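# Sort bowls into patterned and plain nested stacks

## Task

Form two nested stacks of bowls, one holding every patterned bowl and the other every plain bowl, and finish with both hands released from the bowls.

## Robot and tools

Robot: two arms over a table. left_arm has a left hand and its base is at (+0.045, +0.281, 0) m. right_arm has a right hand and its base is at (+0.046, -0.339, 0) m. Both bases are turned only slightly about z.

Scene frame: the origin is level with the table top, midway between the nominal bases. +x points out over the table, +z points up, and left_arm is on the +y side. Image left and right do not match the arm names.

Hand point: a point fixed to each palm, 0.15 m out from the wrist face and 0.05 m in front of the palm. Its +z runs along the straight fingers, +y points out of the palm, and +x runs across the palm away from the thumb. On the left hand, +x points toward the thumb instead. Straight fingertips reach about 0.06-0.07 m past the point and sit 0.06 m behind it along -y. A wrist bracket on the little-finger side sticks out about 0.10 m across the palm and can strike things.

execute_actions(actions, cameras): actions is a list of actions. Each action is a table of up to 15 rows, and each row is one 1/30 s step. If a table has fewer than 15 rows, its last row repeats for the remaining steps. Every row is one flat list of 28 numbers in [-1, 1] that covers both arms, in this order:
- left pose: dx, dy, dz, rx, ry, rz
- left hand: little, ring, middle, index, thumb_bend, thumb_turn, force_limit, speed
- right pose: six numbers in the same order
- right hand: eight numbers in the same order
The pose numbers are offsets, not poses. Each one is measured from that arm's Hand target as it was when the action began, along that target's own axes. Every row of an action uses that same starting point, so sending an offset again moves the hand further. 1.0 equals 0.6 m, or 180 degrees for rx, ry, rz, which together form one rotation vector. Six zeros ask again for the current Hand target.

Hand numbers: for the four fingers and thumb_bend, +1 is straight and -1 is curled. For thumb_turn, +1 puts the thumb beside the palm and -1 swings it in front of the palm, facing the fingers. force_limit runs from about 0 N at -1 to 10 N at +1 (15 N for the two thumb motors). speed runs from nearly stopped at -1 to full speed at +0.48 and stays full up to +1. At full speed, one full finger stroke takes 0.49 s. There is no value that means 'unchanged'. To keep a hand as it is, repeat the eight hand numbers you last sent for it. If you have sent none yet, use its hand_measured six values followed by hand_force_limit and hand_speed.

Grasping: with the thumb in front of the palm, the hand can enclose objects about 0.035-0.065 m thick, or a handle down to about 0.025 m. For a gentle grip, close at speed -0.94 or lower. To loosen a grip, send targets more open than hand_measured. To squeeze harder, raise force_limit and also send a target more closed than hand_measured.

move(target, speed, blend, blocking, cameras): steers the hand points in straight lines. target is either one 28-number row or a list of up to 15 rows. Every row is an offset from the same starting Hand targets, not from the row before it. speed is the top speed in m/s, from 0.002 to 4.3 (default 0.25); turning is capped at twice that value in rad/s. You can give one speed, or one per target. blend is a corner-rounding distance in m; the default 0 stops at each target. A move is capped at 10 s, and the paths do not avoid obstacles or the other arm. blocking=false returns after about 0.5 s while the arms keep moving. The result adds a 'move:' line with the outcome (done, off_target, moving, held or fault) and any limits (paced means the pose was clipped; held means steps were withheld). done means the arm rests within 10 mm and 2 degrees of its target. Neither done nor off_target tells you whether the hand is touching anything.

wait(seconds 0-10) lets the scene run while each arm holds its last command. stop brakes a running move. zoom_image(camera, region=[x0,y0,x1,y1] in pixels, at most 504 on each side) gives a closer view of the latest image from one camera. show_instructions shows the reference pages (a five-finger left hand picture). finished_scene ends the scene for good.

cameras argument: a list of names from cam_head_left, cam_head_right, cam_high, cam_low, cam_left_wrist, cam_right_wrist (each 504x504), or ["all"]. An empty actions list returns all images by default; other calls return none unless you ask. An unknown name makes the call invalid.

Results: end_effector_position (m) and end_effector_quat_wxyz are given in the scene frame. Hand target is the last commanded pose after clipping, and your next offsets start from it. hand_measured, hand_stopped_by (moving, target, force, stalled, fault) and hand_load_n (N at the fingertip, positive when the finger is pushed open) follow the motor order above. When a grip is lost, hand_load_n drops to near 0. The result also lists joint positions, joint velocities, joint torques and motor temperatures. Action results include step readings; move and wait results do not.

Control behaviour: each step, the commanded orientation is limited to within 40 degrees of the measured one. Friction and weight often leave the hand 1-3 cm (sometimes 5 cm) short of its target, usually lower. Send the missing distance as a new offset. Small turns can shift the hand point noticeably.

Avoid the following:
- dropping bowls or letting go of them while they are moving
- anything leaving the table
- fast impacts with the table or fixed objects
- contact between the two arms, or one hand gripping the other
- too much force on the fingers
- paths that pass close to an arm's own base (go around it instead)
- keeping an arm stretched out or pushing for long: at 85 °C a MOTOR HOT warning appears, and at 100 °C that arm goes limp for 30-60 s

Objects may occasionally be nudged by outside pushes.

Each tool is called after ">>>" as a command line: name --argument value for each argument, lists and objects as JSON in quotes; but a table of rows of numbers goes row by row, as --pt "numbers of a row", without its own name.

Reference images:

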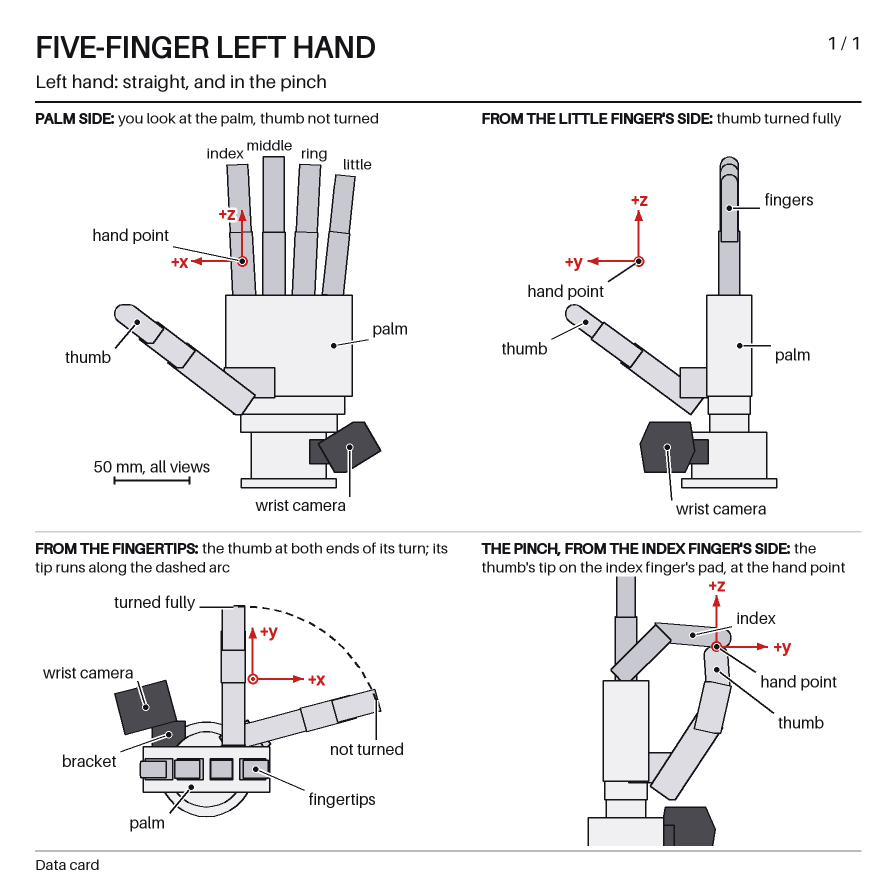

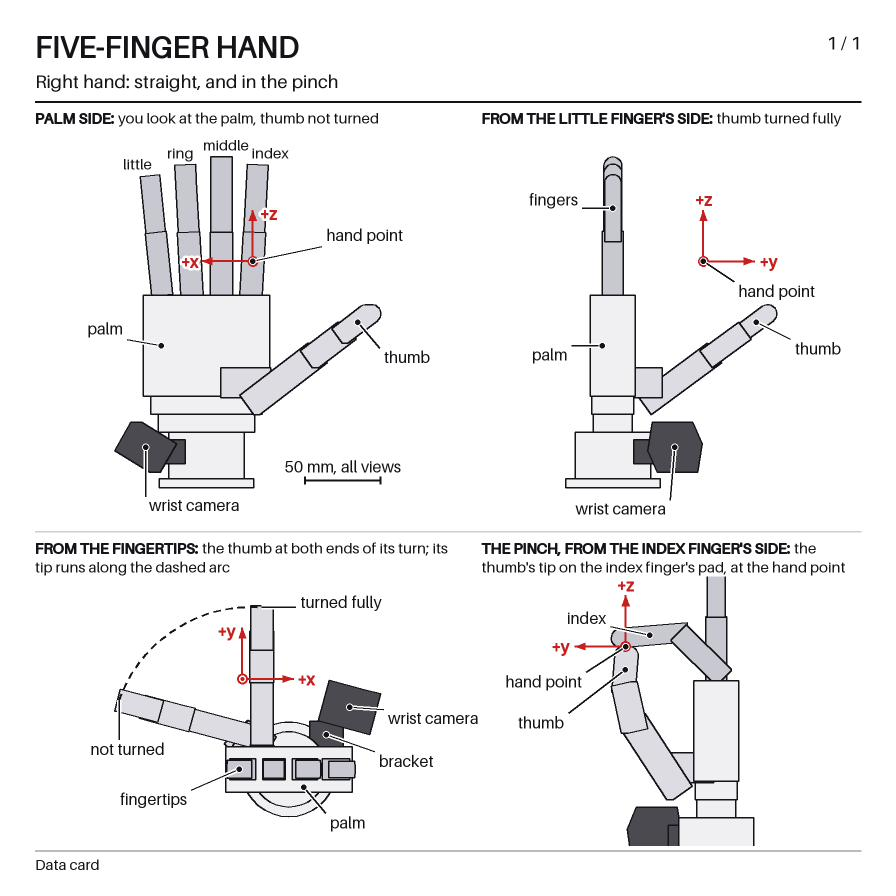

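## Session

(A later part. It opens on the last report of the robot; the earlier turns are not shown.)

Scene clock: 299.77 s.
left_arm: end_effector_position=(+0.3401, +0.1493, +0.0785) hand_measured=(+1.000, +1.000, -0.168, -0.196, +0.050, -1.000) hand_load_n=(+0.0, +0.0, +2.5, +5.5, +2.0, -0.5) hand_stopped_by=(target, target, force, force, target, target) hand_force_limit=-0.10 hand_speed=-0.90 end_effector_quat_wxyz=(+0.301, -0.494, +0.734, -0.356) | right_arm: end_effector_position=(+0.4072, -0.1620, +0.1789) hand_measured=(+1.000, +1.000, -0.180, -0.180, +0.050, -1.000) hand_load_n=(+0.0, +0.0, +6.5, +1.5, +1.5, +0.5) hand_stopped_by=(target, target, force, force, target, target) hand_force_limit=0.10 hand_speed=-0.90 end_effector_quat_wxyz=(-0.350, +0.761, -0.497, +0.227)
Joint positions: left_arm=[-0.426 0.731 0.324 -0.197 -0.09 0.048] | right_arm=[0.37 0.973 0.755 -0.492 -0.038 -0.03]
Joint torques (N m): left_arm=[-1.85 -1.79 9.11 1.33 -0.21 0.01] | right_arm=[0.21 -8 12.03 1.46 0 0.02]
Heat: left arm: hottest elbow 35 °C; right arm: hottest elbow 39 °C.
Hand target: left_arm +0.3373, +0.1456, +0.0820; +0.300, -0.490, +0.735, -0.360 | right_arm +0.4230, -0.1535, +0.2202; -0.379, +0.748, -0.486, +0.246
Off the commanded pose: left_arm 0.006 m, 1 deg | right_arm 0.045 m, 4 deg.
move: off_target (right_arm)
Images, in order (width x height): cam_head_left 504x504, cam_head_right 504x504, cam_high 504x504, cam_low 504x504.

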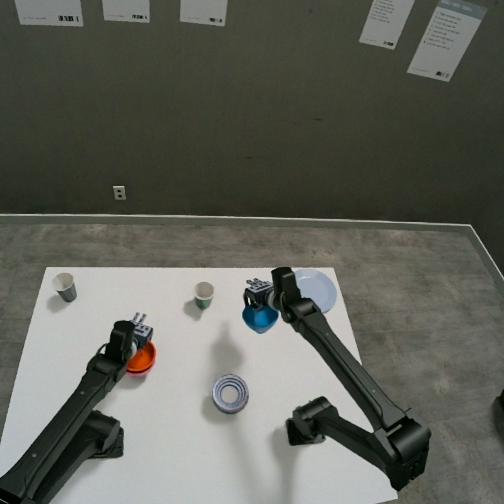

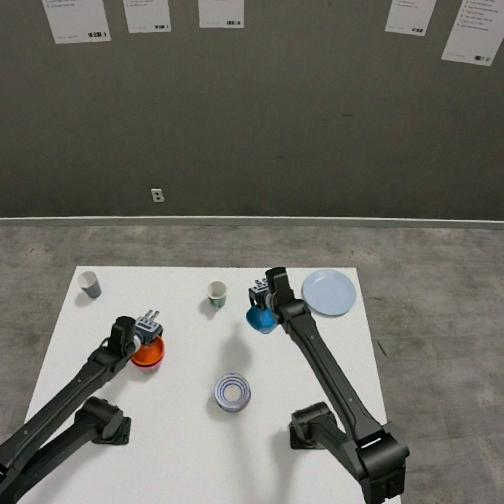

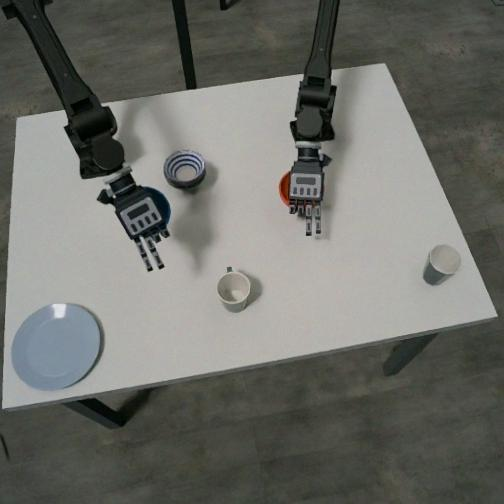

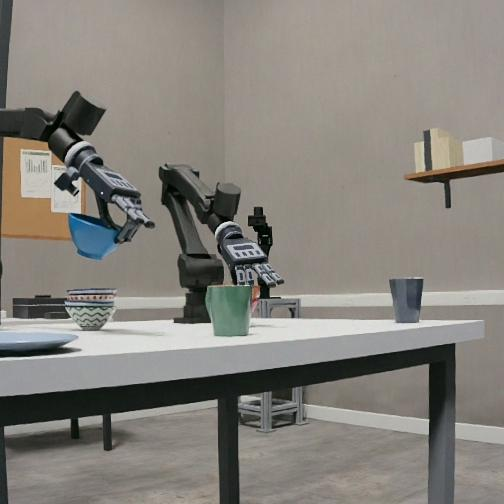

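>>> zoom_image --camera "cam_head_left" --region '[100, 310, 180, 390]'

>>> zoom_image --camera "cam_head_left" --region '[200, 360, 260, 420]'

Scaled by 6.300 from the camera's 504x504 image, which has a finer 720x720 frame.

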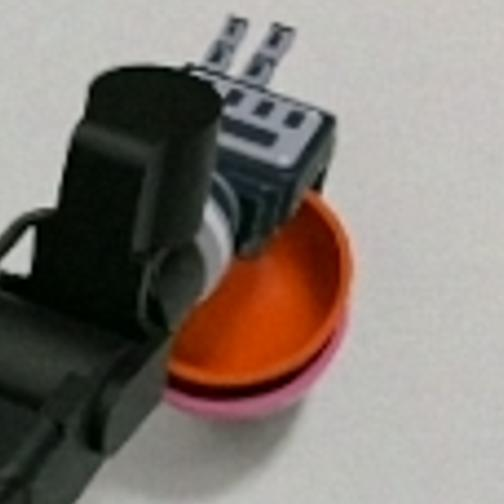

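Scaled by 8.400 from the camera's 504x504 image, which has a finer 720x720 frame.

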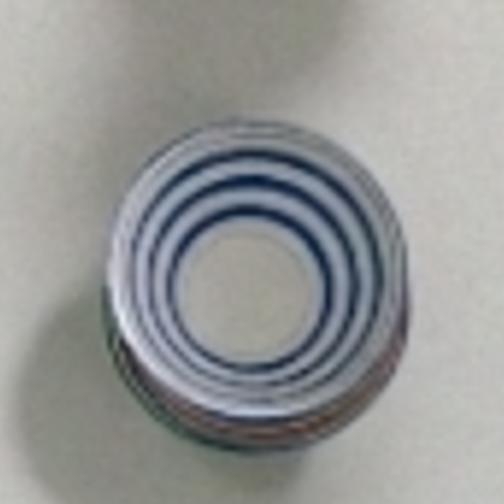

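>>> move --target '[0.0015,0.0212,-0.0017,0,0,0, 1,1,-0.6,-0.6,0.05,-1,-0.1,-0.9, 0,0,0,0,0,0, 1,1,-0.7,-0.7,0.05,-1,0.1,-0.9]' --speed 0.03 --cameras '["cam_head_left","cam_head_right","cam_high","cam_low"]'

>>> zoom_image --camera "cam_low" --region '[200, 230, 300, 330]'

>>> zoom_image --camera "cam_head_left" --region '[100, 310, 180, 390]'

>>> zoom_image --camera "cam_head_right" --region '[115, 310, 195, 390]'

Scene clock: 302.73 s.
left_arm: end_effector_position=(+0.3319, +0.1521, +0.0705) hand_measured=(+1.000, +1.000, -0.168, -0.196, +0.050, -1.000) hand_load_n=(+0.0, +0.0, +2.0, +5.5, +2.0, -0.5) hand_stopped_by=(target, target, force, force, target, target) hand_force_limit=-0.10 hand_speed=-0.90 end_effector_quat_wxyz=(+0.300, -0.494, +0.735, -0.354) | right_arm: end_effector_position=(+0.4072, -0.1620, +0.1789) hand_measured=(+1.000, +1.000, -0.180, -0.180, +0.050, -1.000) hand_load_n=(+0.0, +0.0, +6.5, +1.5, +1.5, +0.5) hand_stopped_by=(target, target, force, force, target, target) hand_force_limit=0.10 hand_speed=-0.90 end_effector_quat_wxyz=(-0.350, +0.761, -0.497, +0.227)
Joint positions: left_arm=[-0.428 0.708 0.296 -0.197 -0.091 0.048] | right_arm=[0.37 0.973 0.755 -0.492 -0.038 -0.03]
Joint torques (N m): left_arm=[-1.9 -1.32 8.5 1.87 -0.23 -0.02] | right_arm=[0.21 -8.12 12.04 1.48 0 0.02]
Heat: left arm: hottest elbow 35 °C; right arm: hottest elbow 40 °C.
Hand target: left_arm +0.3298, +0.1483, +0.0721; +0.300, -0.490, +0.735, -0.361 | right_arm +0.4230, -0.1535, +0.2202; -0.379, +0.748, -0.486, +0.246
Off the commanded pose: left_arm 0.005 m, 1 deg | right_arm 0.045 m, 4 deg.
move: off_target (right_arm)
Images, in order (width x height): cam_head_left 504x504, cam_head_right 504x504, cam_high 504x504, cam_low 504x504.

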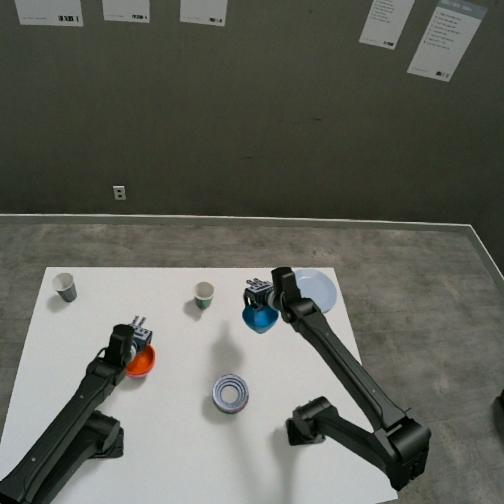

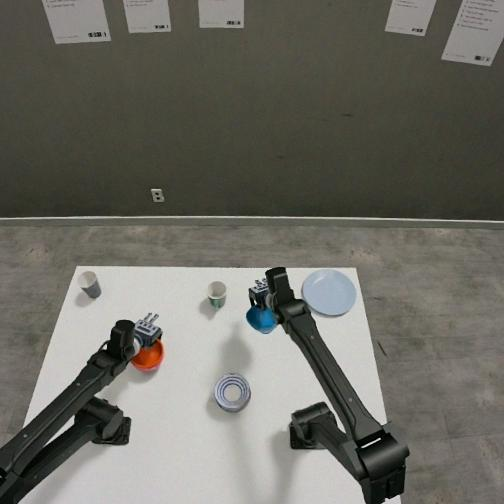

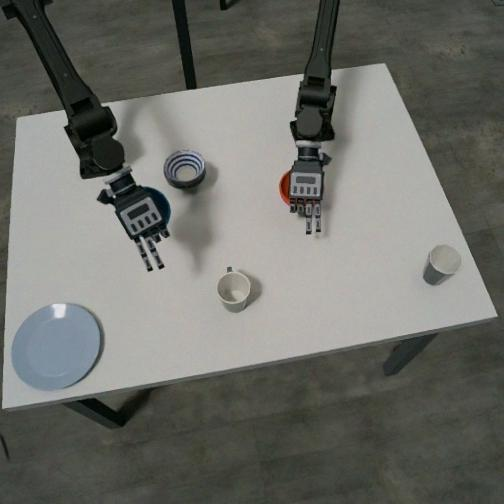

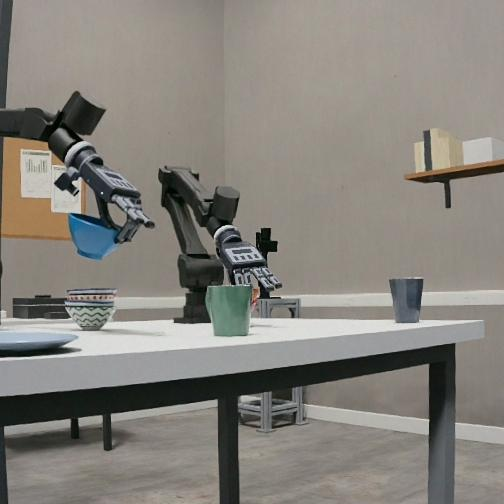

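Scaled by 5.040 from the camera's 504x504 image, which has a finer 720x720 frame.

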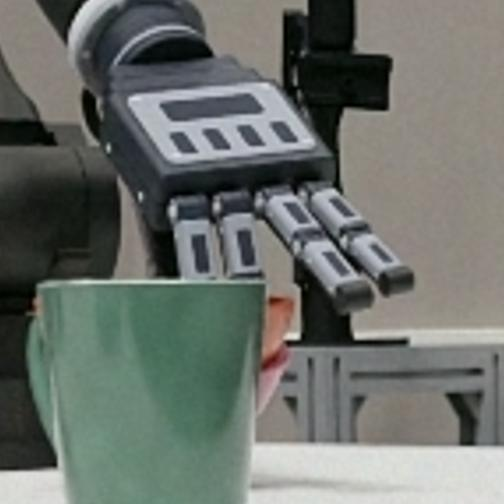

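Scaled by 6.300 from the camera's 504x504 image, which has a finer 720x720 frame.

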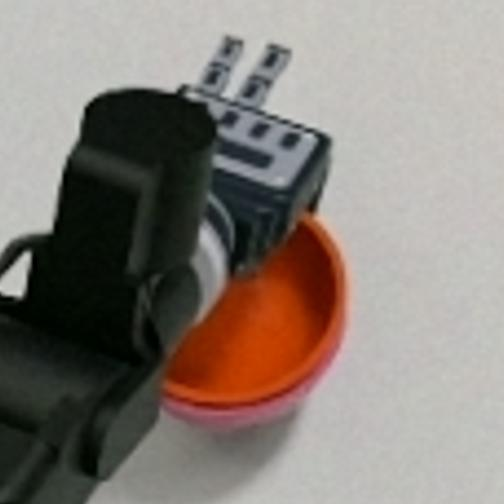

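Scaled by 6.300 from the camera's 504x504 image, which has a finer 720x720 frame.

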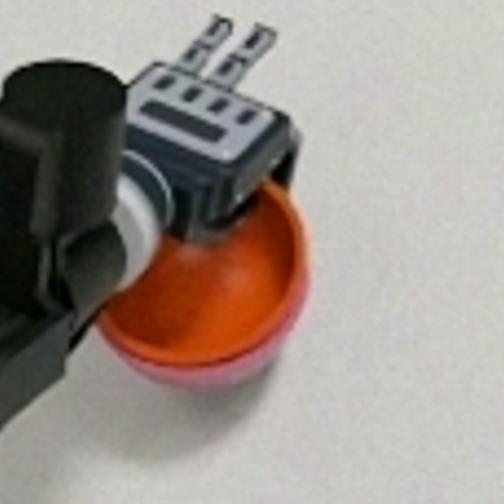

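>>> wait --seconds 0.1 --cameras '["all"]'

Scene clock: 304.60 s.
left_arm: end_effector_position=(+0.3320, +0.1522, +0.0705) hand_measured=(+1.000, +1.000, -0.168, -0.196, +0.050, -1.000) hand_load_n=(+0.0, +0.0, +2.0, +5.5, +2.0, -0.5) hand_stopped_by=(target, target, force, force, target, target) hand_force_limit=-0.10 hand_speed=-0.90 end_effector_quat_wxyz=(+0.300, -0.494, +0.735, -0.354) | right_arm: end_effector_position=(+0.4072, -0.1620, +0.1789) hand_measured=(+1.000, +1.000, -0.180, -0.180, +0.050, -1.000) hand_load_n=(-0.5, +0.0, +6.5, +1.5, +1.5, +0.5) hand_stopped_by=(target, target, force, force, target, target) hand_force_limit=0.10 hand_speed=-0.90 end_effector_quat_wxyz=(-0.350, +0.761, -0.497, +0.227)
Joint positions: left_arm=[-0.428 0.708 0.296 -0.197 -0.091 0.048] | right_arm=[0.37 0.973 0.755 -0.492 -0.038 -0.03]
Joint torques (N m): left_arm=[-1.9 -1.32 8.49 1.87 -0.2 -0.02] | right_arm=[0.21 -8.06 12.05 1.47 0 0.01]
Heat: left arm: hottest elbow 35 °C; right arm: hottest elbow 40 °C.
Hand target: left_arm +0.3298, +0.1484, +0.0720; +0.300, -0.490, +0.735, -0.360 | right_arm +0.4230, -0.1535, +0.2202; -0.379, +0.748, -0.486, +0.246
Off the commanded pose: left_arm 0.005 m, 1 deg | right_arm 0.045 m, 4 deg.
wait: 0.10 s; at rest from the start
camera_calibration:
cam_left_wrist: T_world_to_cam=[[0.442242, -0.505314, 0.740999, -0.115889], [-0.774617, -0.631643, 0.0315654, 0.354438], [0.452096, -0.58795, -0.670764, 0.0985867], [0, 0, 0, 1]] pos_world=[0.281234, 0.223282, 0.140814]
cam_right_wrist: T_world_to_cam=[[-0.521648, -0.482109, -0.703885, 0.257275], [-0.803775, 0.554338, 0.215997, 0.375404], [0.286057, 0.67844, -0.676677, 0.228221], [0, 0, 0, 1]] pos_world=[0.370664, -0.238901, 0.254438]

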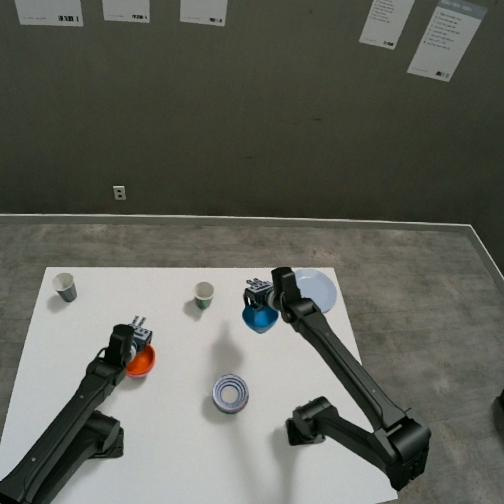

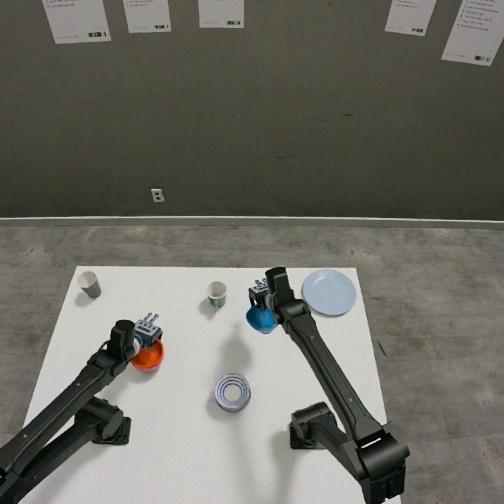

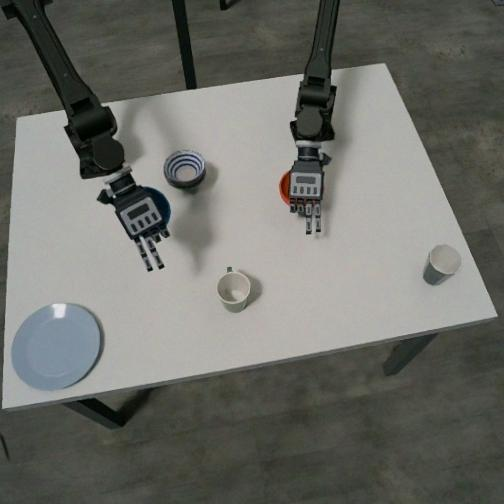

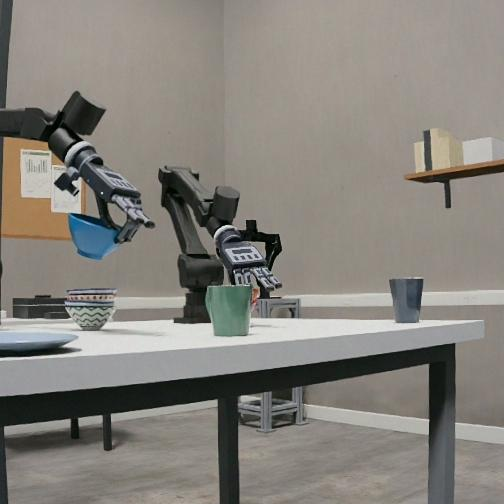

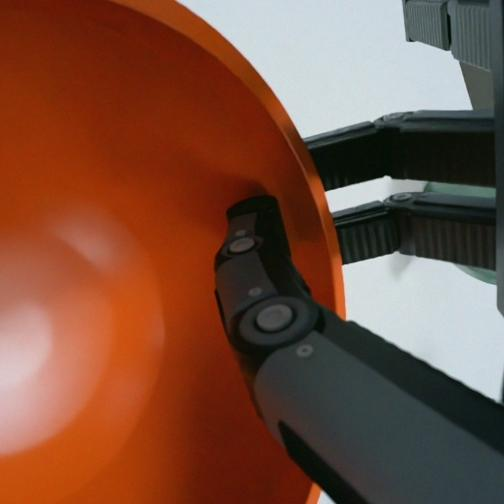

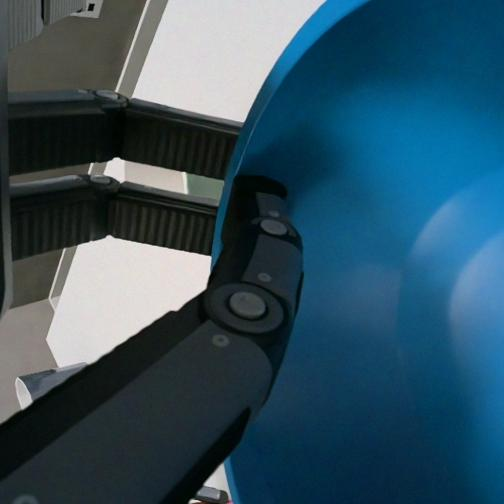

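>>> zoom_image --camera "cam_head_right" --region '[110, 300, 190, 380]'

>>> zoom_image --camera "cam_head_left" --region '[95, 310, 175, 390]'

>>> zoom_image --camera "cam_low" --region '[200, 230, 300, 330]'

>>> zoom_image --camera "cam_high" --region '[260, 130, 360, 230]'

Scaled by 6.300 from the camera's 504x504 image, which has a finer 720x720 frame.

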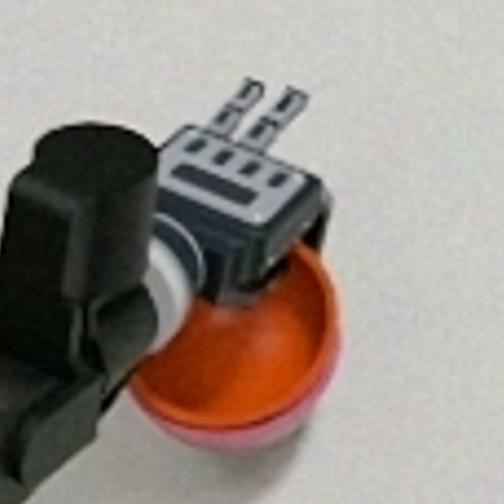

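Scaled by 6.300 from the camera's 504x504 image, which has a finer 720x720 frame.

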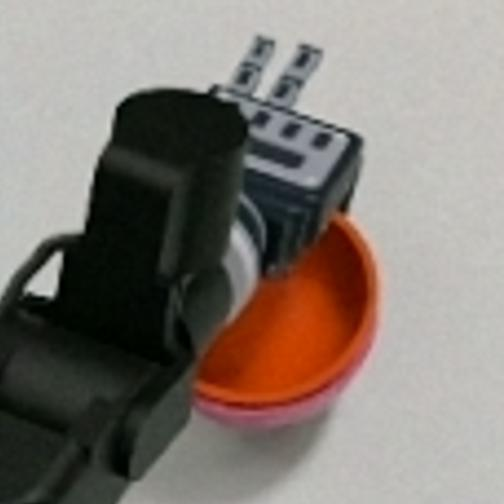

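Scaled by 5.040 from the camera's 504x504 image, which has a finer 720x720 frame.

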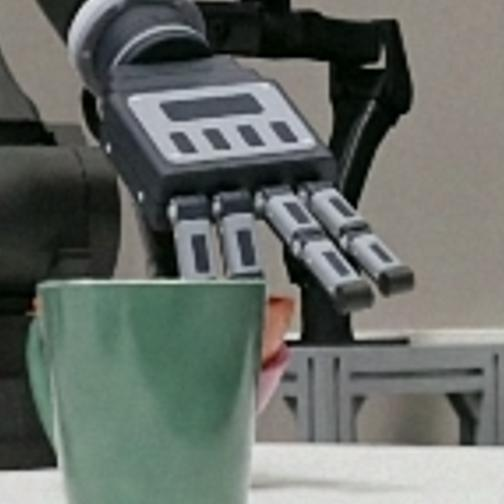

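Scaled by 5.040 from the camera's 504x504 image, which has a finer 720x720 frame.

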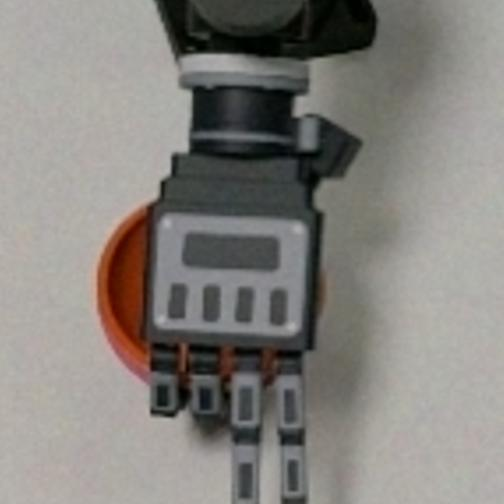

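>>> move --target '[0.0012,0.0166,-0.0007,0,0,0,1,1,-0.6,-0.6,0.05,-1,-0.1,-0.9,0,0,0,0,0,0,1,1,-0.7,-0.7,0.05,-1,0.1,-0.9]' --speed 0.05 --cameras '["cam_head_right","cam_head_left","cam_low","cam_high"]'

Scene clock: 306.47 s.
left_arm: end_effector_position=(+0.3246, +0.1548, +0.0618) hand_measured=(+1.000, +1.000, -0.168, -0.196, +0.050, -1.000) hand_load_n=(+0.0, -0.5, +0.5, +3.0, +0.0, -0.5) hand_stopped_by=(target, target, force, force, target, target) hand_force_limit=-0.10 hand_speed=-0.90 end_effector_quat_wxyz=(+0.297, -0.494, +0.738, -0.351) | right_arm: end_effector_position=(+0.4072, -0.1620, +0.1789) hand_measured=(+1.000, +1.000, -0.180, -0.180, +0.050, -1.000) hand_load_n=(+0.0, +0.0, +6.5, +1.5, +1.0, +0.5) hand_stopped_by=(target, target, force, force, target, target) hand_force_limit=0.10 hand_speed=-0.90 end_effector_quat_wxyz=(-0.350, +0.761, -0.497, +0.227)
Joint positions: left_arm=[-0.43 0.692 0.272 -0.197 -0.092 0.048] | right_arm=[0.37 0.973 0.755 -0.492 -0.038 -0.03]
Joint torques (N m): left_arm=[-1.73 -1.2 8.29 2.36 -0.23 -0.02] | right_arm=[0.21 -8.12 12.05 1.48 0 0.02]
Motor temperatures (°C): left_arm=[26 26 35 24 23 23] | right_arm=[27 27 41 25 22 23]
Heat: left arm: hottest elbow 35 °C; right arm: hottest elbow 41 °C.
Hand target: left_arm +0.3243, +0.1504, +0.0641; +0.300, -0.490, +0.735, -0.361 | right_arm +0.4230, -0.1535, +0.2202; -0.379, +0.748, -0.486, +0.246
Off the commanded pose: left_arm 0.005 m, 1 deg | right_arm 0.045 m, 4 deg.
move: off_target (right_arm)
Images, in order (width x height): cam_head_left 504x504, cam_head_right 504x504, cam_high 504x504, cam_low 504x504.

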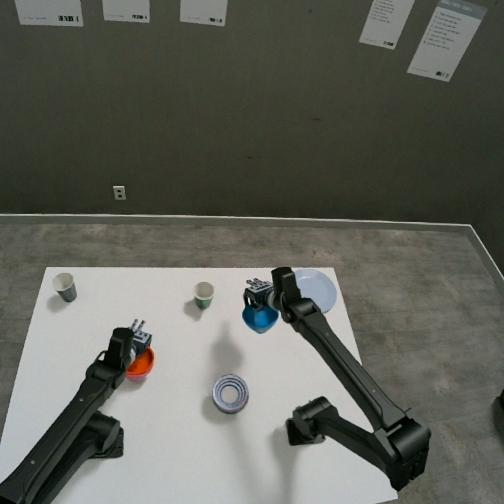

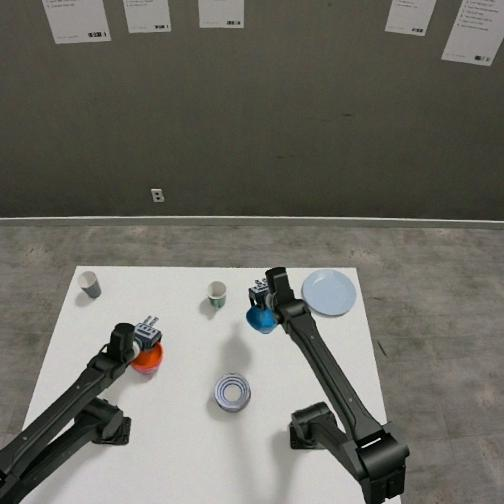

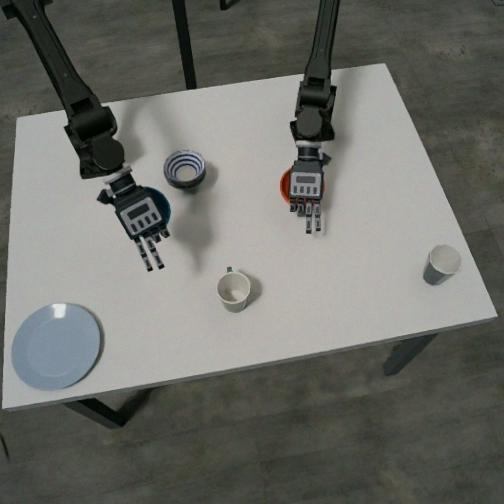

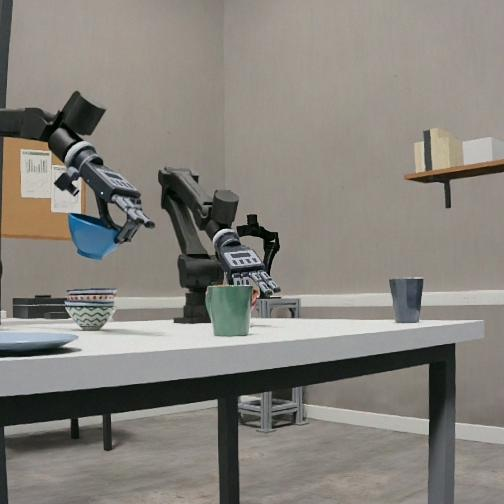

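>>> zoom_image --camera "cam_head_right" --region '[110, 300, 190, 380]'

>>> zoom_image --camera "cam_low" --region '[200, 230, 300, 330]'

>>> zoom_image --camera "cam_head_left" --region '[95, 310, 175, 390]'

Scaled by 6.300 from the camera's 504x504 image, which has a finer 720x720 frame.

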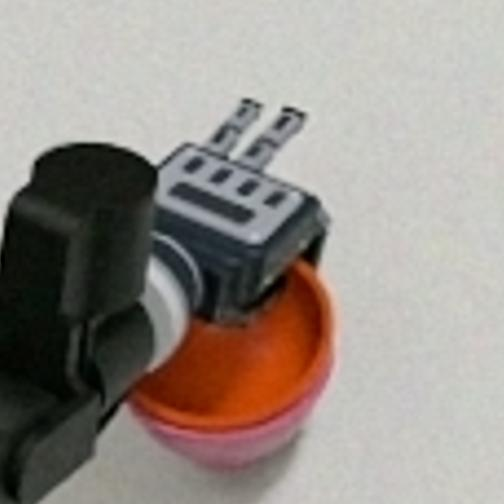

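Scaled by 5.040 from the camera's 504x504 image, which has a finer 720x720 frame.

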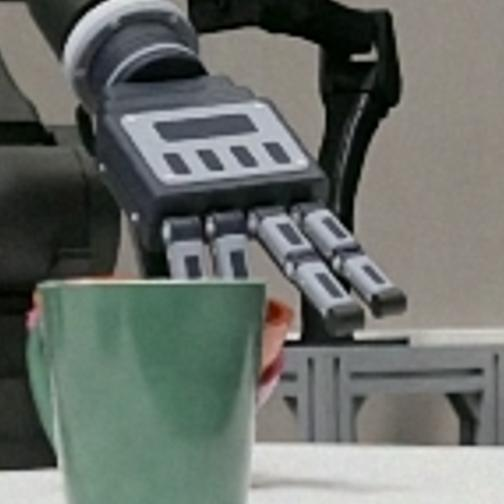

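Scaled by 6.300 from the camera's 504x504 image, which has a finer 720x720 frame.

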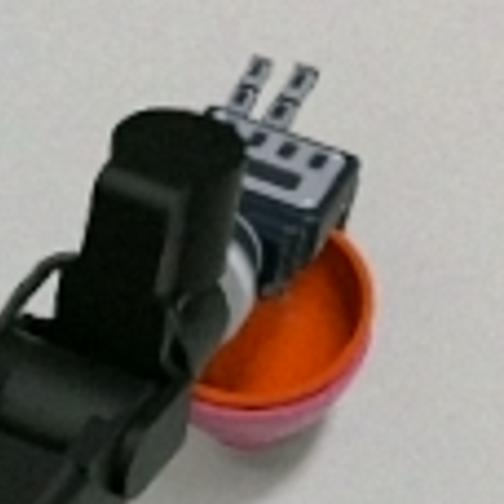

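>>> zoom_image --camera "cam_low" --region '[202, 280, 262, 340]'

>>> zoom_image --camera "cam_head_right" --region '[125, 335, 170, 380]'

Scaled by 8.400 from the camera's 504x504 image, which has a finer 720x720 frame.

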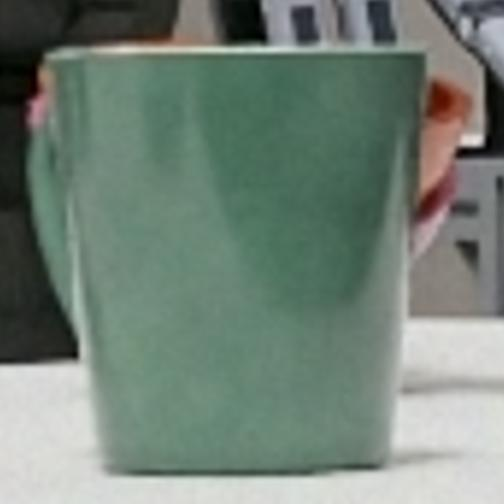

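Scaled by 11.200 from the camera's 504x504 image, which has a finer 720x720 frame.

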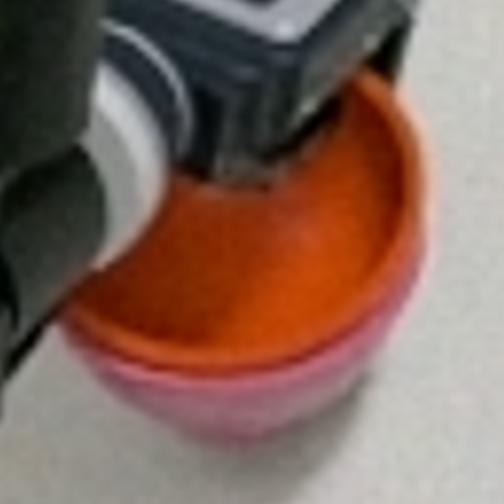

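>>> move --target '[0,0,0,0,0,0,1,1,-0.1,-0.1,0.05,-1,-0.1,-0.9,0,0,0,0,0,0,1,1,-0.7,-0.7,0.05,-1,0.1,-0.9]' --speed 0.05 --cameras '["cam_head_right","cam_head_left","cam_low","cam_left_wrist"]'

Scene clock: 323.97 s.
left_arm: end_effector_position=(+0.3231, +0.1553, +0.0596) hand_measured=(+1.000, +1.000, -0.100, -0.100, +0.050, -1.000) hand_load_n=(+0.0, +0.0, +0.0, +0.0, +0.0, +0.0) hand_stopped_by=(target, target, target, target, target, target) hand_force_limit=-0.10 hand_speed=-0.90 end_effector_quat_wxyz=(+0.297, -0.495, +0.739, -0.349) | right_arm: end_effector_position=(+0.4072, -0.1620, +0.1789) hand_measured=(+1.000, +1.000, -0.180, -0.180, +0.050, -1.000) hand_load_n=(+0.0, -0.5, +6.5, +1.5, +1.5, +0.5) hand_stopped_by=(target, target, force, force, target, target) hand_force_limit=0.10 hand_speed=-0.90 end_effector_quat_wxyz=(-0.350, +0.761, -0.497, +0.227)
Joint positions: left_arm=[-0.43 0.692 0.267 -0.197 -0.092 0.048] | right_arm=[0.37 0.973 0.755 -0.492 -0.038 -0.03]
Joint torques (N m): left_arm=[-2.08 -1.08 8.66 2.32 -0.22 -0.02] | right_arm=[0.26 -8.06 12.05 1.44 0.01 0.02]
Heat: left arm: hottest elbow 33 °C; right arm: hottest elbow 44 °C.
Hand target: left_arm +0.3243, +0.1503, +0.0641; +0.300, -0.490, +0.735, -0.361 | right_arm +0.4230, -0.1535, +0.2202; -0.379, +0.748, -0.486, +0.246
Off the commanded pose: left_arm 0.007 m, 2 deg | right_arm 0.045 m, 4 deg.
move: off_target (right_arm)
camera_calibration:
cam_left_wrist: T_world_to_cam=[[0.450478, -0.510171, 0.732663, -0.103701], [-0.775094, -0.63074, 0.0373668, 0.349566], [0.443057, -0.584715, -0.679565, 0.100051], [0, 0, 0, 1]] pos_world=[0.273333, 0.226081, 0.130907]
Images, in order (width x height): cam_head_left 504x504, cam_head_right 504x504, cam_low 504x504, cam_left_wrist 504x504.

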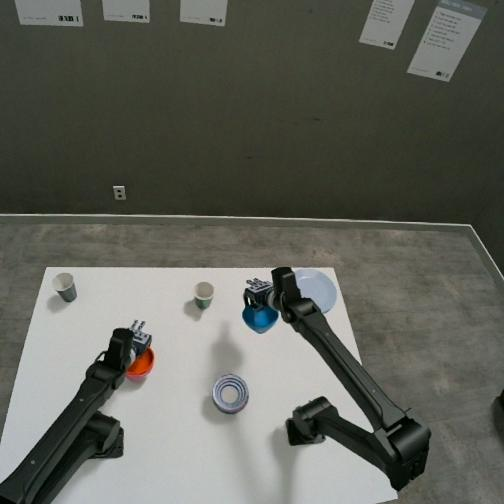

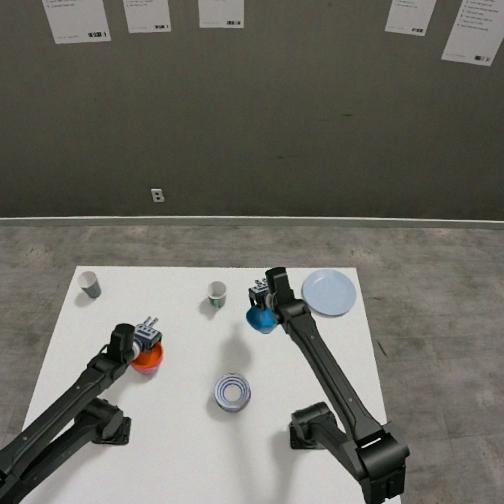

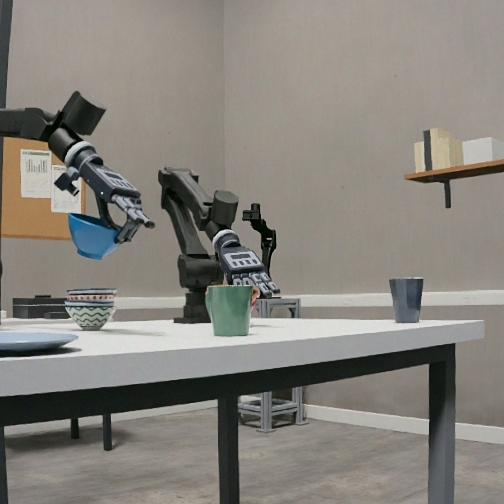

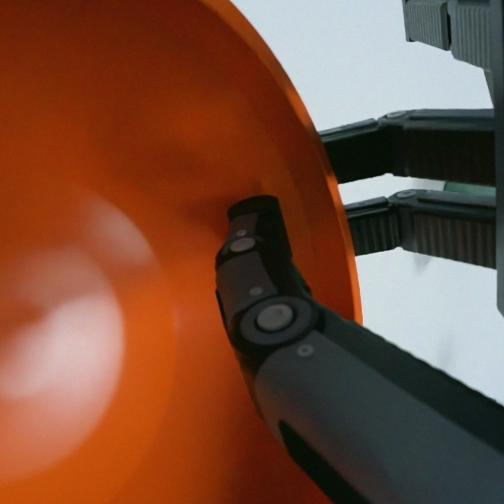

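>>> zoom_image --camera "cam_low" --region '[202, 280, 262, 340]'

>>> zoom_image --camera "cam_head_right" --region '[125, 335, 170, 380]'

Scaled by 8.400 from the camera's 504x504 image, which has a finer 720x720 frame.

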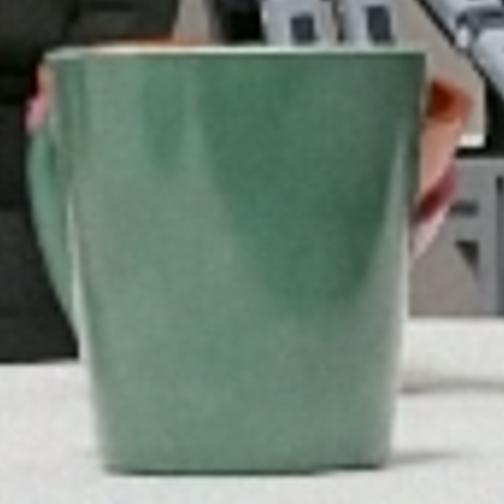

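Scaled by 11.200 from the camera's 504x504 image, which has a finer 720x720 frame.

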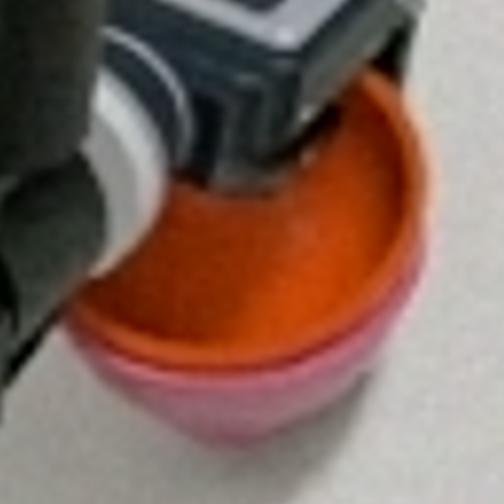

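>>> move --target '[0,0,0,0,0,0,1,1,0.15,0.15,0.05,-1,-0.1,-0.9,0,0,0,0,0,0,1,1,-0.7,-0.7,0.05,-1,0.1,-0.9]' --speed 0.05 --cameras '["cam_head_right","cam_low","cam_left_wrist"]'

>>> zoom_image --camera "cam_low" --region '[202, 280, 262, 340]'

>>> zoom_image --camera "cam_head_right" --region '[125, 335, 170, 380]'

Scene clock: 325.97 s.
left_arm: end_effector_position=(+0.3231, +0.1553, +0.0596) hand_measured=(+1.000, +1.000, +0.150, +0.150, +0.050, -1.000) hand_load_n=(+0.0, +0.0, +0.0, +0.0, +0.0, +0.0) hand_stopped_by=(target, target, target, target, target, target) hand_force_limit=-0.10 hand_speed=-0.90 end_effector_quat_wxyz=(+0.297, -0.495, +0.739, -0.349) | right_arm: end_effector_position=(+0.4072, -0.1620, +0.1789) hand_measured=(+1.000, +1.000, -0.180, -0.180, +0.050, -1.000) hand_load_n=(-0.5, +0.0, +6.5, +1.5, +1.5, +0.5) hand_stopped_by=(target, target, force, force, target, target) hand_force_limit=0.10 hand_speed=-0.90 end_effector_quat_wxyz=(-0.350, +0.761, -0.497, +0.227)
Joint positions: left_arm=[-0.43 0.692 0.267 -0.197 -0.092 0.048] | right_arm=[0.37 0.973 0.755 -0.492 -0.038 -0.03]
Joint torques (N m): left_arm=[-1.96 -1.14 8.66 2.29 -0.23 -0.03] | right_arm=[0.15 -8.12 12.04 1.46 0.01 0.02]
Heat: left arm: hottest elbow 33 °C; right arm: hottest elbow 44 °C.
Hand target: left_arm +0.3243, +0.1503, +0.0641; +0.300, -0.490, +0.735, -0.361 | right_arm +0.4230, -0.1535, +0.2202; -0.379, +0.748, -0.486, +0.246
Off the commanded pose: left_arm 0.007 m, 2 deg | right_arm 0.045 m, 4 deg.
move: off_target (right_arm)
camera_calibration:
cam_left_wrist: T_world_to_cam=[[0.450478, -0.510171, 0.732663, -0.103701], [-0.775094, -0.63074, 0.0373668, 0.349566], [0.443057, -0.584715, -0.679565, 0.100051], [0, 0, 0, 1]] pos_world=[0.273333, 0.226081, 0.130907]
Images, in order (width x height): cam_head_right 504x504, cam_low 504x504, cam_left_wrist 504x504.

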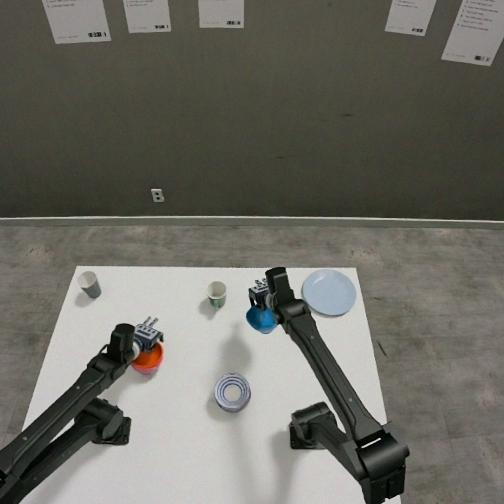

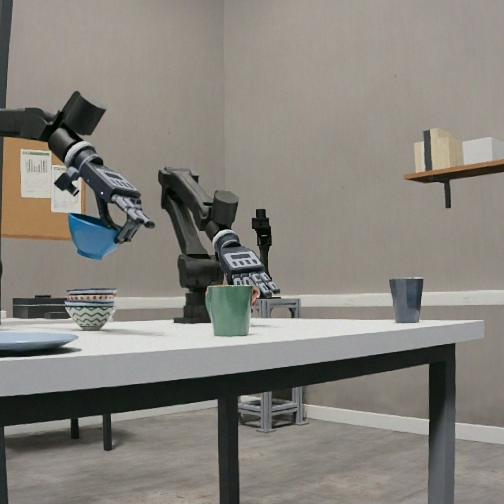

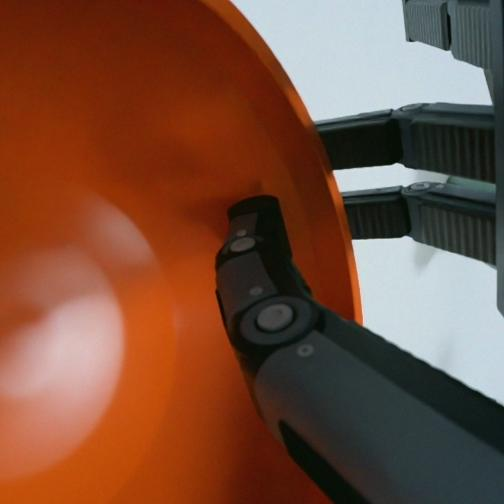

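Scaled by 8.400 from the camera's 504x504 image, which has a finer 720x720 frame.

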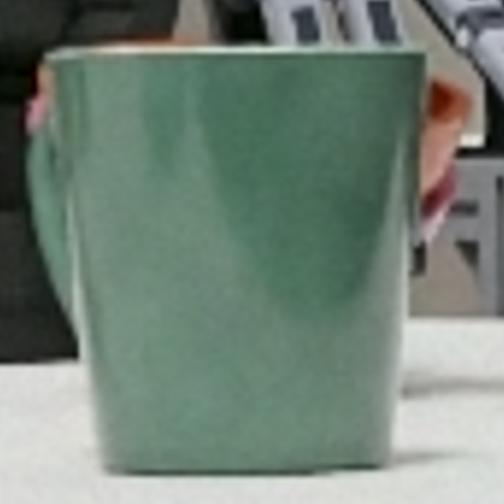

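Scaled by 11.200 from the camera's 504x504 image, which has a finer 720x720 frame.

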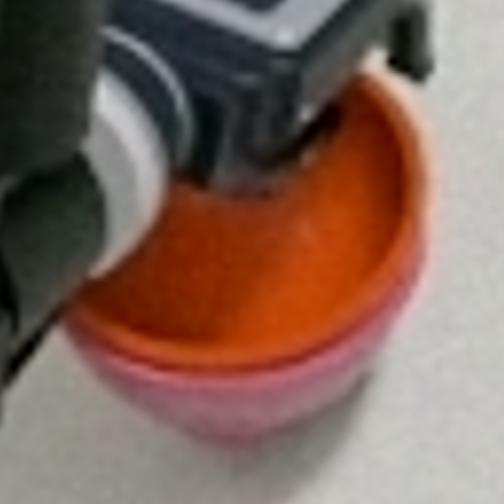

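>>> move --target '[0,0,0,0,0,0,1,1,0.7,0.7,0.05,-1,-0.1,-0.6,0,0,0,0,0,0,1,1,-0.7,-0.7,0.05,-1,0.1,-0.9]' --speed 0.05 --cameras '["cam_head_right","cam_low","cam_left_wrist"]'

>>> zoom_image --camera "cam_head_right" --region '[125, 335, 170, 380]'

Scene clock: 327.93 s.
left_arm: end_effector_position=(+0.3231, +0.1553, +0.0596) hand_measured=(+1.000, +1.000, +0.700, +0.700, +0.050, -1.000) hand_load_n=(+0.0, +0.0, +0.0, -0.5, +0.0, +0.0) hand_stopped_by=(target, target, target, target, target, target) hand_force_limit=-0.10 hand_speed=-0.60 end_effector_quat_wxyz=(+0.297, -0.495, +0.739, -0.349) | right_arm: end_effector_position=(+0.4072, -0.1620, +0.1789) hand_measured=(+1.000, +1.000, -0.180, -0.180, +0.050, -1.000) hand_load_n=(+0.0, +0.0, +6.0, +1.5, +1.5, +0.5) hand_stopped_by=(target, target, force, force, target, target) hand_force_limit=0.10 hand_speed=-0.90 end_effector_quat_wxyz=(-0.350, +0.761, -0.497, +0.227)
Joint positions: left_arm=[-0.43 0.692 0.267 -0.197 -0.092 0.048] | right_arm=[0.37 0.973 0.755 -0.492 -0.038 -0.03]
Joint torques (N m): left_arm=[-1.85 -1.03 8.7 2.35 -0.22 -0.03] | right_arm=[0.26 -8.12 12.04 1.44 0.01 0.01]
Heat: left arm: hottest elbow 33 °C; right arm: hottest elbow 44 °C.
Hand target: left_arm +0.3243, +0.1503, +0.0641; +0.300, -0.490, +0.735, -0.361 | right_arm +0.4230, -0.1535, +0.2202; -0.379, +0.748, -0.486, +0.246
Off the commanded pose: left_arm 0.007 m, 2 deg | right_arm 0.045 m, 4 deg.
move: off_target (right_arm)
camera_calibration:
cam_left_wrist: T_world_to_cam=[[0.450478, -0.510171, 0.732663, -0.103701], [-0.775094, -0.63074, 0.0373668, 0.349566], [0.443057, -0.584715, -0.679565, 0.100051], [0, 0, 0, 1]] pos_world=[0.273333, 0.226081, 0.130907]
Images, in order (width x height): cam_head_right 504x504, cam_low 504x504, cam_left_wrist 504x504.

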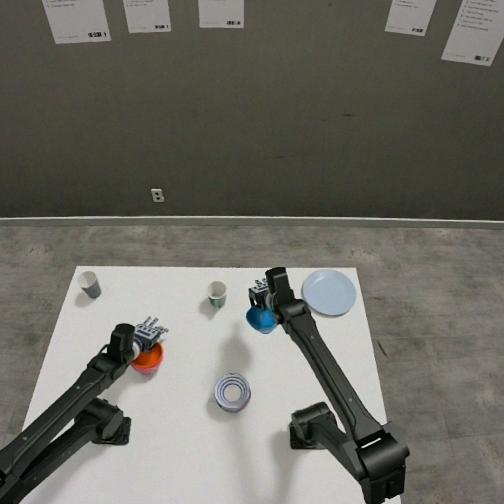

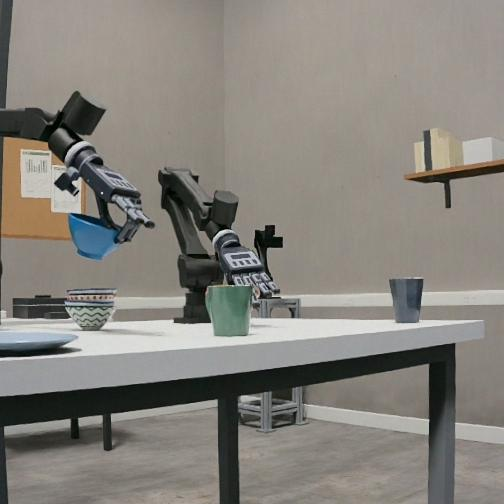

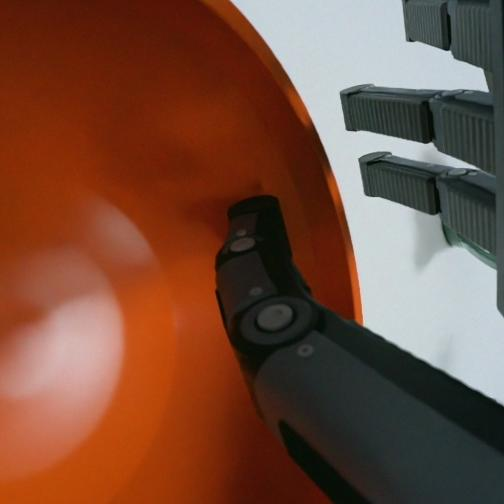

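Scaled by 11.200 from the camera's 504x504 image, which has a finer 720x720 frame.

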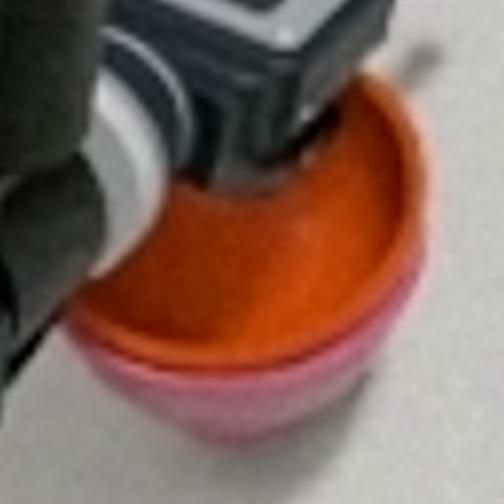

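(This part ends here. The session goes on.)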